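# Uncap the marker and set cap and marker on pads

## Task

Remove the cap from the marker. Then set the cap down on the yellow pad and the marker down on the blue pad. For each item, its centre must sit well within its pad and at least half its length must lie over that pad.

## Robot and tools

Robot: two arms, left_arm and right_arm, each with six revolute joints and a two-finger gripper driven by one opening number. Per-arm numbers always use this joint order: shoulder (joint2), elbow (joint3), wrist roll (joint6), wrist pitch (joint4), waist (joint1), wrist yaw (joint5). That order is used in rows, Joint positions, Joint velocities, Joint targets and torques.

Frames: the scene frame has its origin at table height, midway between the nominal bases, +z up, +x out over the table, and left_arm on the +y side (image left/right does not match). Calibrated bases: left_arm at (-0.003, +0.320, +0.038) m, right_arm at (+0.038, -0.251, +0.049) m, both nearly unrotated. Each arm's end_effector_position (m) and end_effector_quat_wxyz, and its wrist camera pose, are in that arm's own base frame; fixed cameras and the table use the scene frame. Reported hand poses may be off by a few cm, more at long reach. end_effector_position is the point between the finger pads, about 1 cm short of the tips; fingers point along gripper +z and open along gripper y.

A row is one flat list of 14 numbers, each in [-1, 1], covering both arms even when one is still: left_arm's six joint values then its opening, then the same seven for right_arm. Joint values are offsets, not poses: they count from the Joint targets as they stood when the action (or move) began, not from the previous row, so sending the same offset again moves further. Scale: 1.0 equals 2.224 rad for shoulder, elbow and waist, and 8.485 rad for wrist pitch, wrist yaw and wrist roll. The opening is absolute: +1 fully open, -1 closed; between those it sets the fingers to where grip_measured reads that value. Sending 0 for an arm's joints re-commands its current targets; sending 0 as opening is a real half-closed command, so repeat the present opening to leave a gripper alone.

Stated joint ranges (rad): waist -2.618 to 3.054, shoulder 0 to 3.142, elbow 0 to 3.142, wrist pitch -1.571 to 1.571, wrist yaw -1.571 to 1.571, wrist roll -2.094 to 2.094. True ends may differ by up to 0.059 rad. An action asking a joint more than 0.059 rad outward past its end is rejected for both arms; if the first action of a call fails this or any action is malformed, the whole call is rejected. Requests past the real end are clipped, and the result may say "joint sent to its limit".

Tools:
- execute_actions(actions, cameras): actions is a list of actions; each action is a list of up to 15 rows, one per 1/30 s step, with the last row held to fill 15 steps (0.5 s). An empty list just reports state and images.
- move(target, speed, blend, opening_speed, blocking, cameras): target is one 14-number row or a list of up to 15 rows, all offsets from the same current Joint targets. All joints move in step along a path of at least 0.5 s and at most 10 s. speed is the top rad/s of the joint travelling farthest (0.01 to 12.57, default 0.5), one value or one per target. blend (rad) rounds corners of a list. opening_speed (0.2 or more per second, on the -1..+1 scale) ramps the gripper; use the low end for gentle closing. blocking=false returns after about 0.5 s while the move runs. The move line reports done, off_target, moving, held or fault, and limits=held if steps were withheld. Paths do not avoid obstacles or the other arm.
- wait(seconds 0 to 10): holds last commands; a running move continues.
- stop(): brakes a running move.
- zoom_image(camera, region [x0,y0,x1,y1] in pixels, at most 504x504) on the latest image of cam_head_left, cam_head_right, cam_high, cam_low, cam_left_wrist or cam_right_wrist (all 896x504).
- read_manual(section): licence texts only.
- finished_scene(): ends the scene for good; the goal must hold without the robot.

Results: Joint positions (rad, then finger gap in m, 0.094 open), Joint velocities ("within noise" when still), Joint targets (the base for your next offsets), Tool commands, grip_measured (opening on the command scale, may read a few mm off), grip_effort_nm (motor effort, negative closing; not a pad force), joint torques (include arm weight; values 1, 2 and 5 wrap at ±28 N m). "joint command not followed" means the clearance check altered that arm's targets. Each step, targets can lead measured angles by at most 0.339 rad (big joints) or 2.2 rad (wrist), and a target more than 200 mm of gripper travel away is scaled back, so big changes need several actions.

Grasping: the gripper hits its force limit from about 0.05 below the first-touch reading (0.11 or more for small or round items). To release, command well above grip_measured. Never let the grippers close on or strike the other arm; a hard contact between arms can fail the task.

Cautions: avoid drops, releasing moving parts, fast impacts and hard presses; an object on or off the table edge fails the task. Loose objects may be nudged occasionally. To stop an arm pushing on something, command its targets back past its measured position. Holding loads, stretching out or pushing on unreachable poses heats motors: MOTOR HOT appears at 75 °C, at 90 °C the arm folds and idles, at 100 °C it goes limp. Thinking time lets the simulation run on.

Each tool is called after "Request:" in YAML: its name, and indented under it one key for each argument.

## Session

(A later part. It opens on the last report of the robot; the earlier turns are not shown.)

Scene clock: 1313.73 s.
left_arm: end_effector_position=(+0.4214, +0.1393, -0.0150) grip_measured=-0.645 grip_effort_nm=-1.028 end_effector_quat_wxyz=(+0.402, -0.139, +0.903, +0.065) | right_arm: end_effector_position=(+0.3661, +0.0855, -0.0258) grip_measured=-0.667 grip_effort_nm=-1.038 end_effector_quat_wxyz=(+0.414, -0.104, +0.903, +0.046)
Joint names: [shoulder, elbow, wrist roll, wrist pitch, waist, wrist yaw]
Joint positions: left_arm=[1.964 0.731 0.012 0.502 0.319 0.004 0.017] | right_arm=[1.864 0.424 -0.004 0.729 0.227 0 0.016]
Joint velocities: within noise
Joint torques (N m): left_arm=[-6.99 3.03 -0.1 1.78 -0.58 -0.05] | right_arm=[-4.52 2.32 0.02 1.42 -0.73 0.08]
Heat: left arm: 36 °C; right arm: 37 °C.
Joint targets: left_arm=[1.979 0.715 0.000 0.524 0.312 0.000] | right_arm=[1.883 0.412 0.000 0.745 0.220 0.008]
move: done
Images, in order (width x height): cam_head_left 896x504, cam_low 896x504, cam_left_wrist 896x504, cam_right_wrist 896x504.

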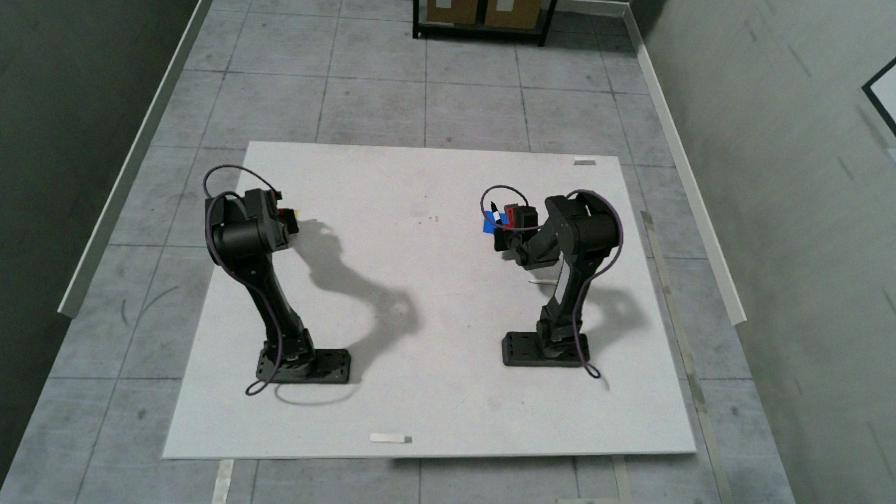

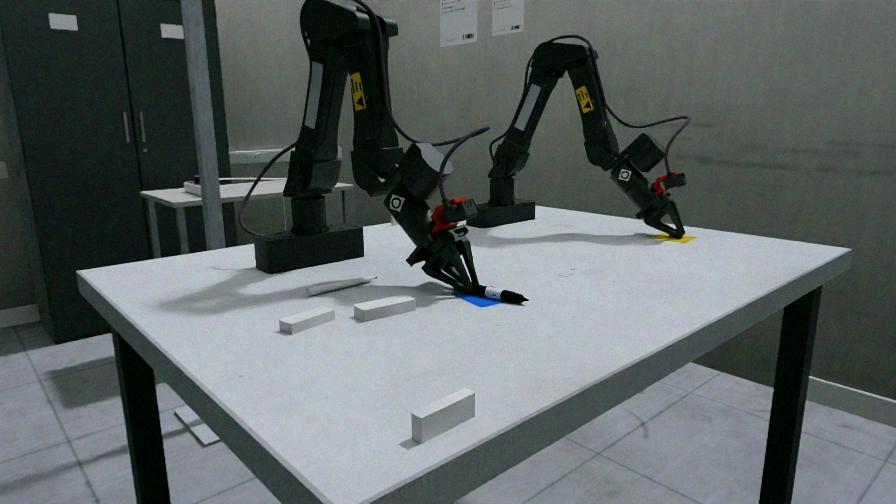

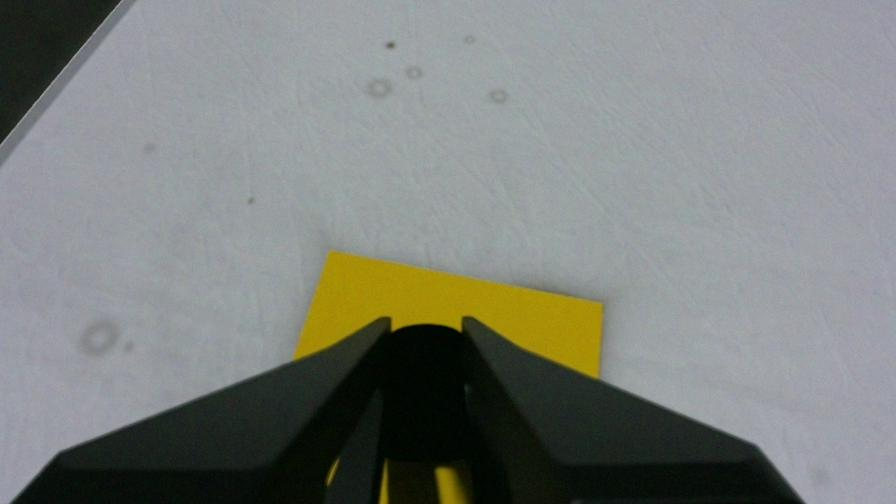

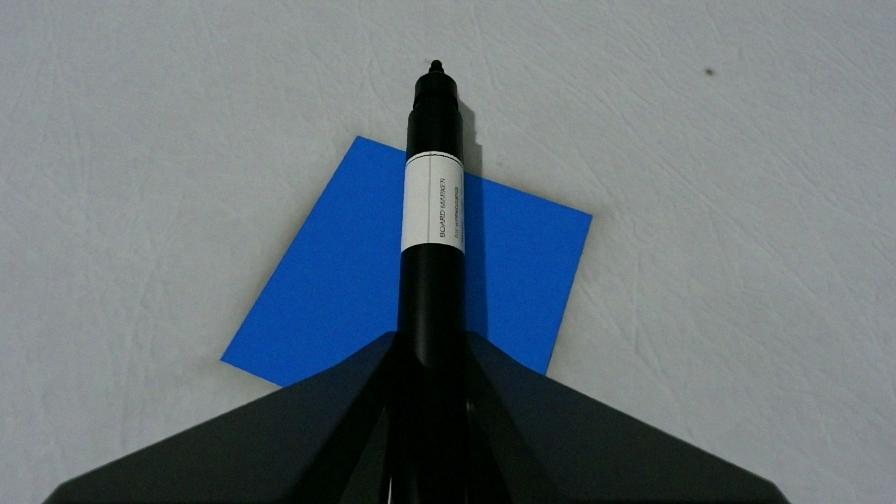

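Request:
move:
  target: [0.0058, -0.0045, 0, 0.0011, 0, 0, -1.0, 0.0081, -0.0022, 0, -0.0004, 0.0085, 0, -1.0]
  speed: 0.04
  cameras: ["cam_low", "cam_left_wrist", "cam_right_wrist"]

Scene clock: 1350.40 s.
left_arm: end_effector_position=(+0.4217, +0.1394, -0.0157) grip_measured=-0.645 grip_effort_nm=-1.023 end_effector_quat_wxyz=(+0.407, -0.139, +0.900, +0.066) | right_arm: end_effector_position=(+0.3672, +0.0859, -0.0267) grip_measured=-0.667 grip_effort_nm=-1.038 end_effector_quat_wxyz=(+0.417, -0.105, +0.902, +0.045)
Joint names: [shoulder, elbow, wrist roll, wrist pitch, waist, wrist yaw]
Joint positions: left_arm=[1.972 0.723 0.012 0.529 0.319 0.004 0.017] | right_arm=[1.875 0.423 -0.004 0.748 0.229 0.005 0.016]
Joint velocities: within noise
Joint torques (N m): left_arm=[-6.71 2.77 -0.12 1.61 -0.66 -0.06] | right_arm=[-4.12 1.8 0.04 1.21 0.81 0.01]
Heat: left arm: 36 °C; right arm: 37 °C.
Joint targets: left_arm=[1.992 0.705 0.000 0.533 0.312 0.000] | right_arm=[1.901 0.407 0.000 0.742 0.238 0.008]
move: done
Images, in order (width x height): cam_low 896x504, cam_left_wrist 896x504, cam_right_wrist 896x504.

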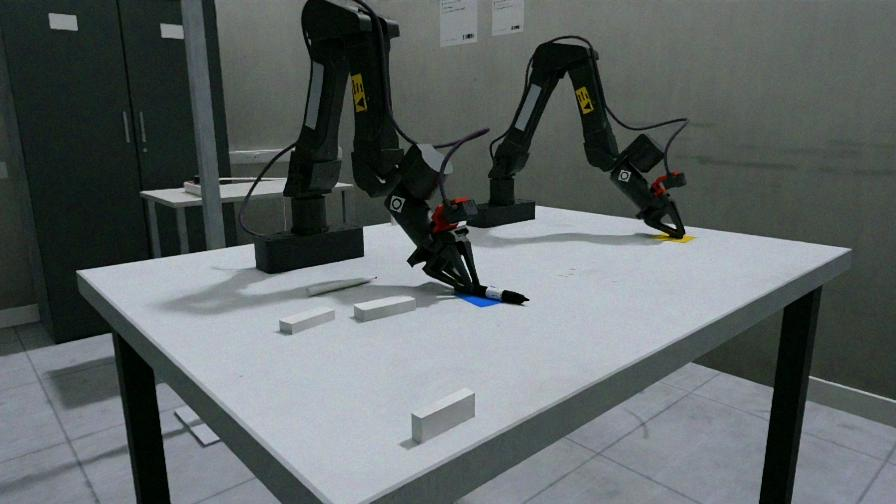

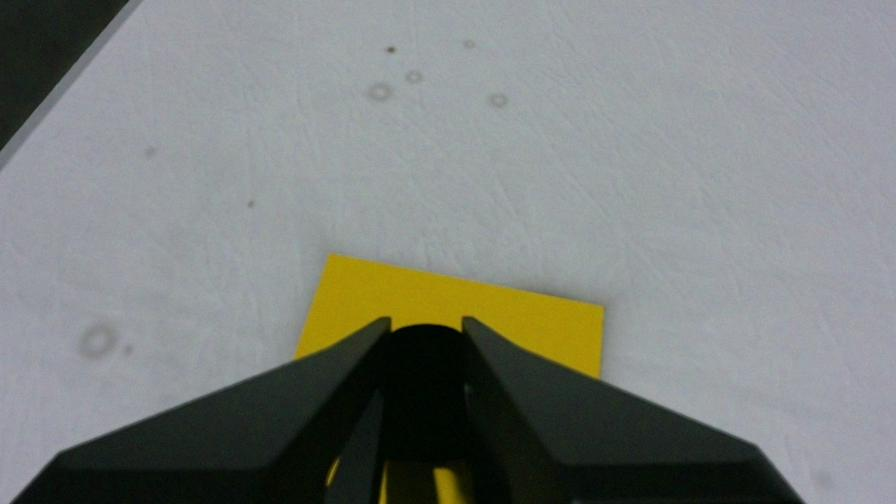

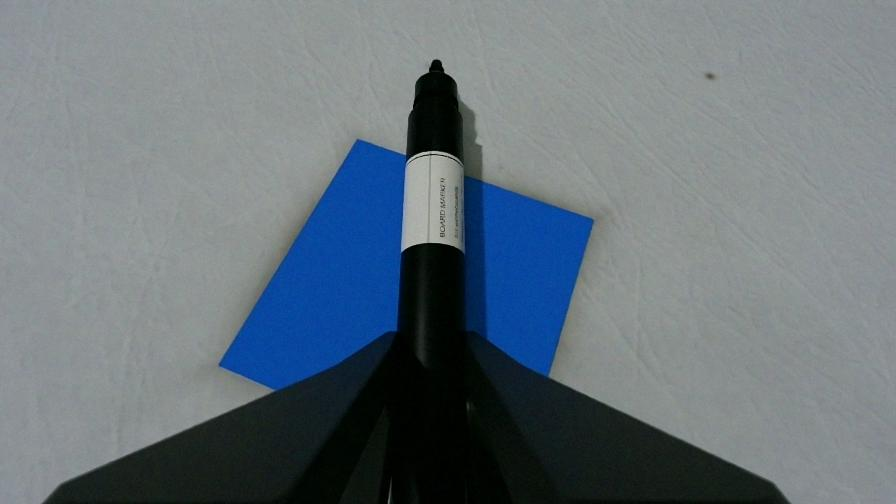

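Request:
zoom_image:
  camera: "cam_low"
  region: [430, 250, 550, 325]

Request:
zoom_image:
  camera: "cam_low"
  region: [620, 190, 720, 255]

Scaled by 4.200.

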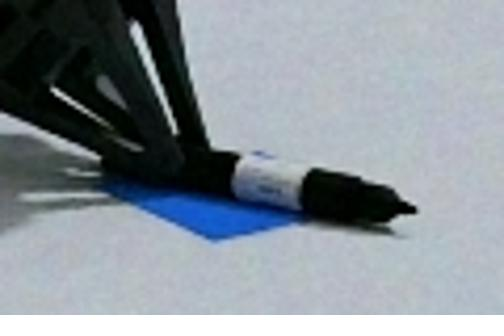

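Scaled by 5.040.

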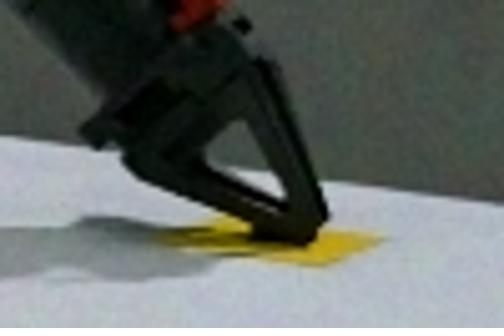

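Request:
move:
  target:
    - [0, 0, 0, 0, 0, 0, -0.15, 0, 0, 0, 0, 0, 0, -0.2]
    - [-0.045, 0, 0, 0, 0, 0, -0.15, -0.045, 0, 0, 0, 0, 0, -0.2]
    - [-0.1349, 0.0571, 0, -0.0426, 0, 0, -0.15, -0.1888, 0.0589, 0, -0.0572, 0, 0, -0.2]
  speed: [0.15, 0.15, 0.5]
  opening_speed: 0.6

Scene clock: 1392.50 s.
left_arm: end_effector_position=(+0.4144, +0.1370, +0.0505) grip_measured=-0.153 grip_effort_nm=0.144 end_effector_quat_wxyz=(+0.392, -0.140, +0.907, +0.063) | right_arm: end_effector_position=(+0.3601, +0.0842, +0.0404) grip_measured=-0.203 grip_effort_nm=0.154 end_effector_quat_wxyz=(+0.399, -0.105, +0.910, +0.043)
Joint names: [shoulder, elbow, wrist roll, wrist pitch, waist, wrist yaw]
Joint positions: left_arm=[1.721 0.8 0.01 0.166 0.319 0.004 0.04] | right_arm=[1.509 0.512 -0.002 0.253 0.23 0.006 0.037]
Joint velocities: within noise
Joint torques (N m): left_arm=[-9.65 9.03 -0.13 1.6 -0.44 -0.04] | right_arm=[-7.02 7.23 -0.01 1.26 0.88 0.01]
Heat: left arm: 38 °C; right arm: 37 °C.
Joint targets: left_arm=[1.692 0.832 0.000 0.172 0.312 0.000] | right_arm=[1.481 0.538 0.000 0.256 0.239 0.008]
move: done

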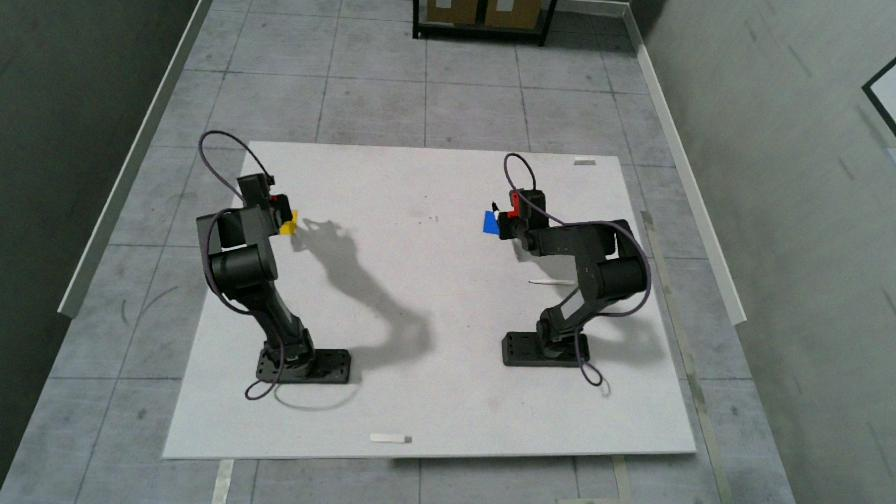

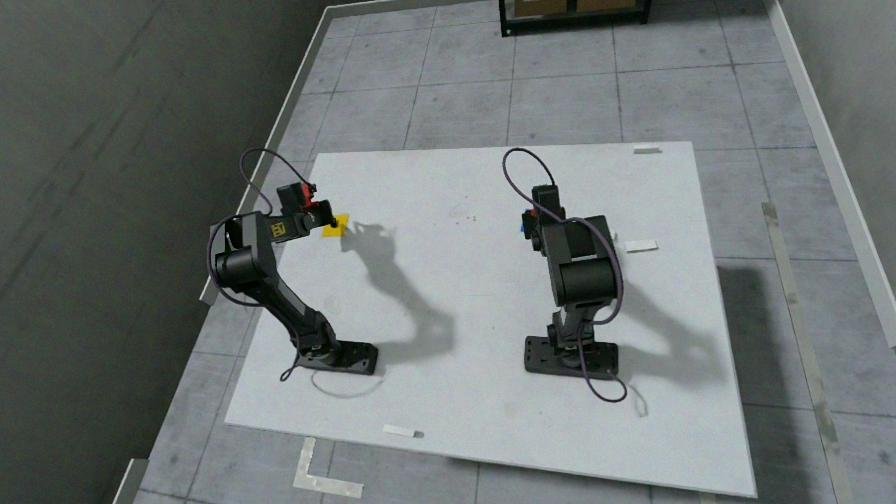

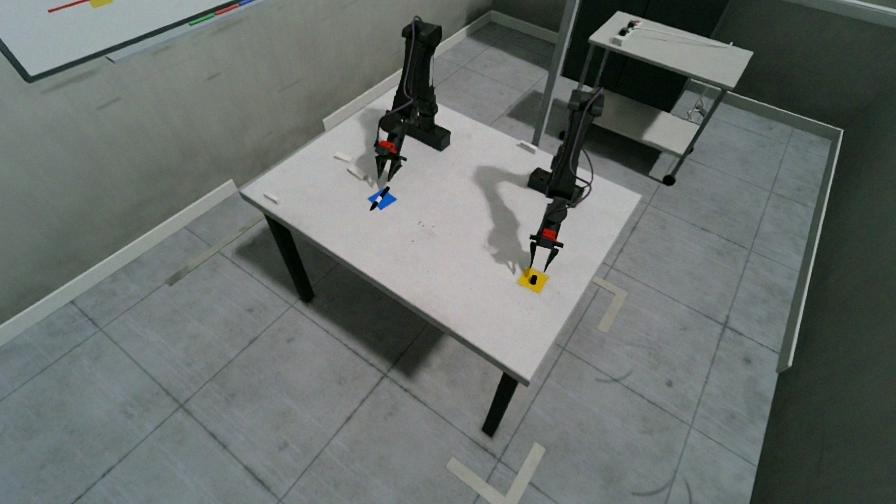

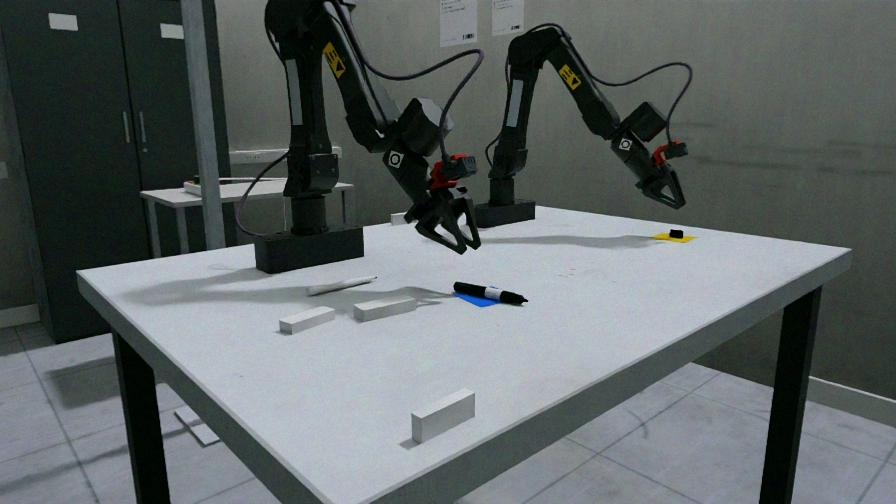

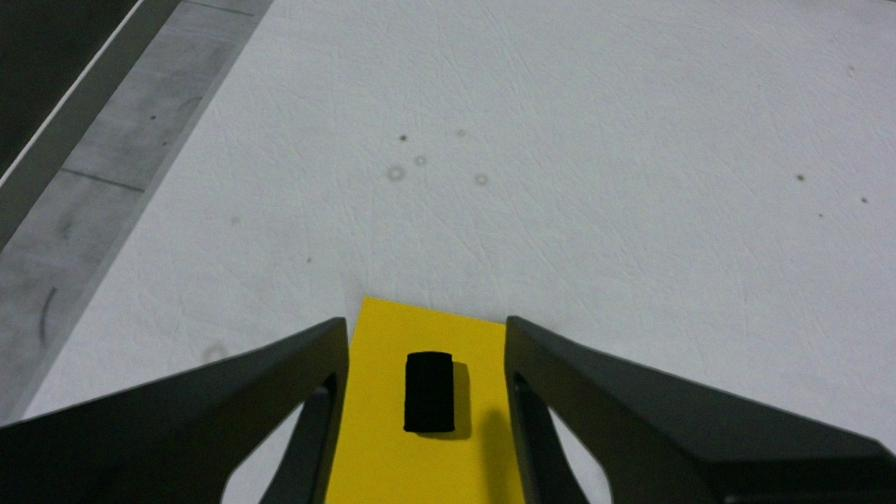

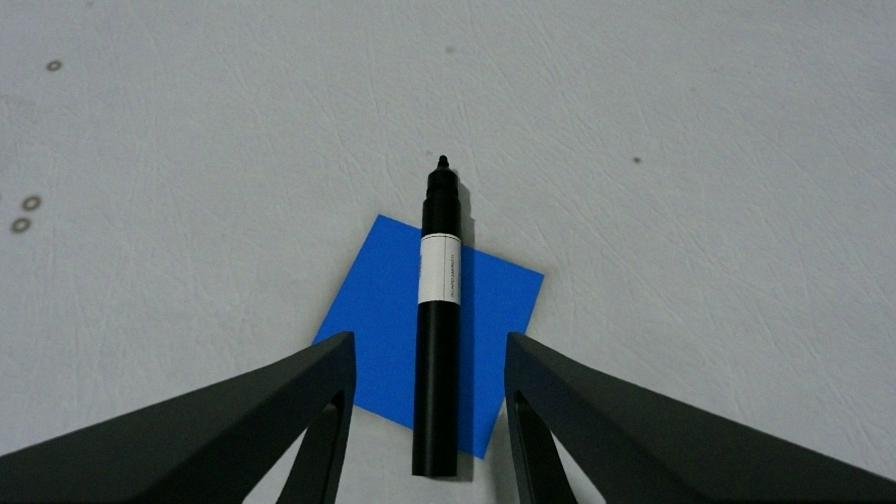

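Request:
finished_scene:

The scene is finished: the task was done.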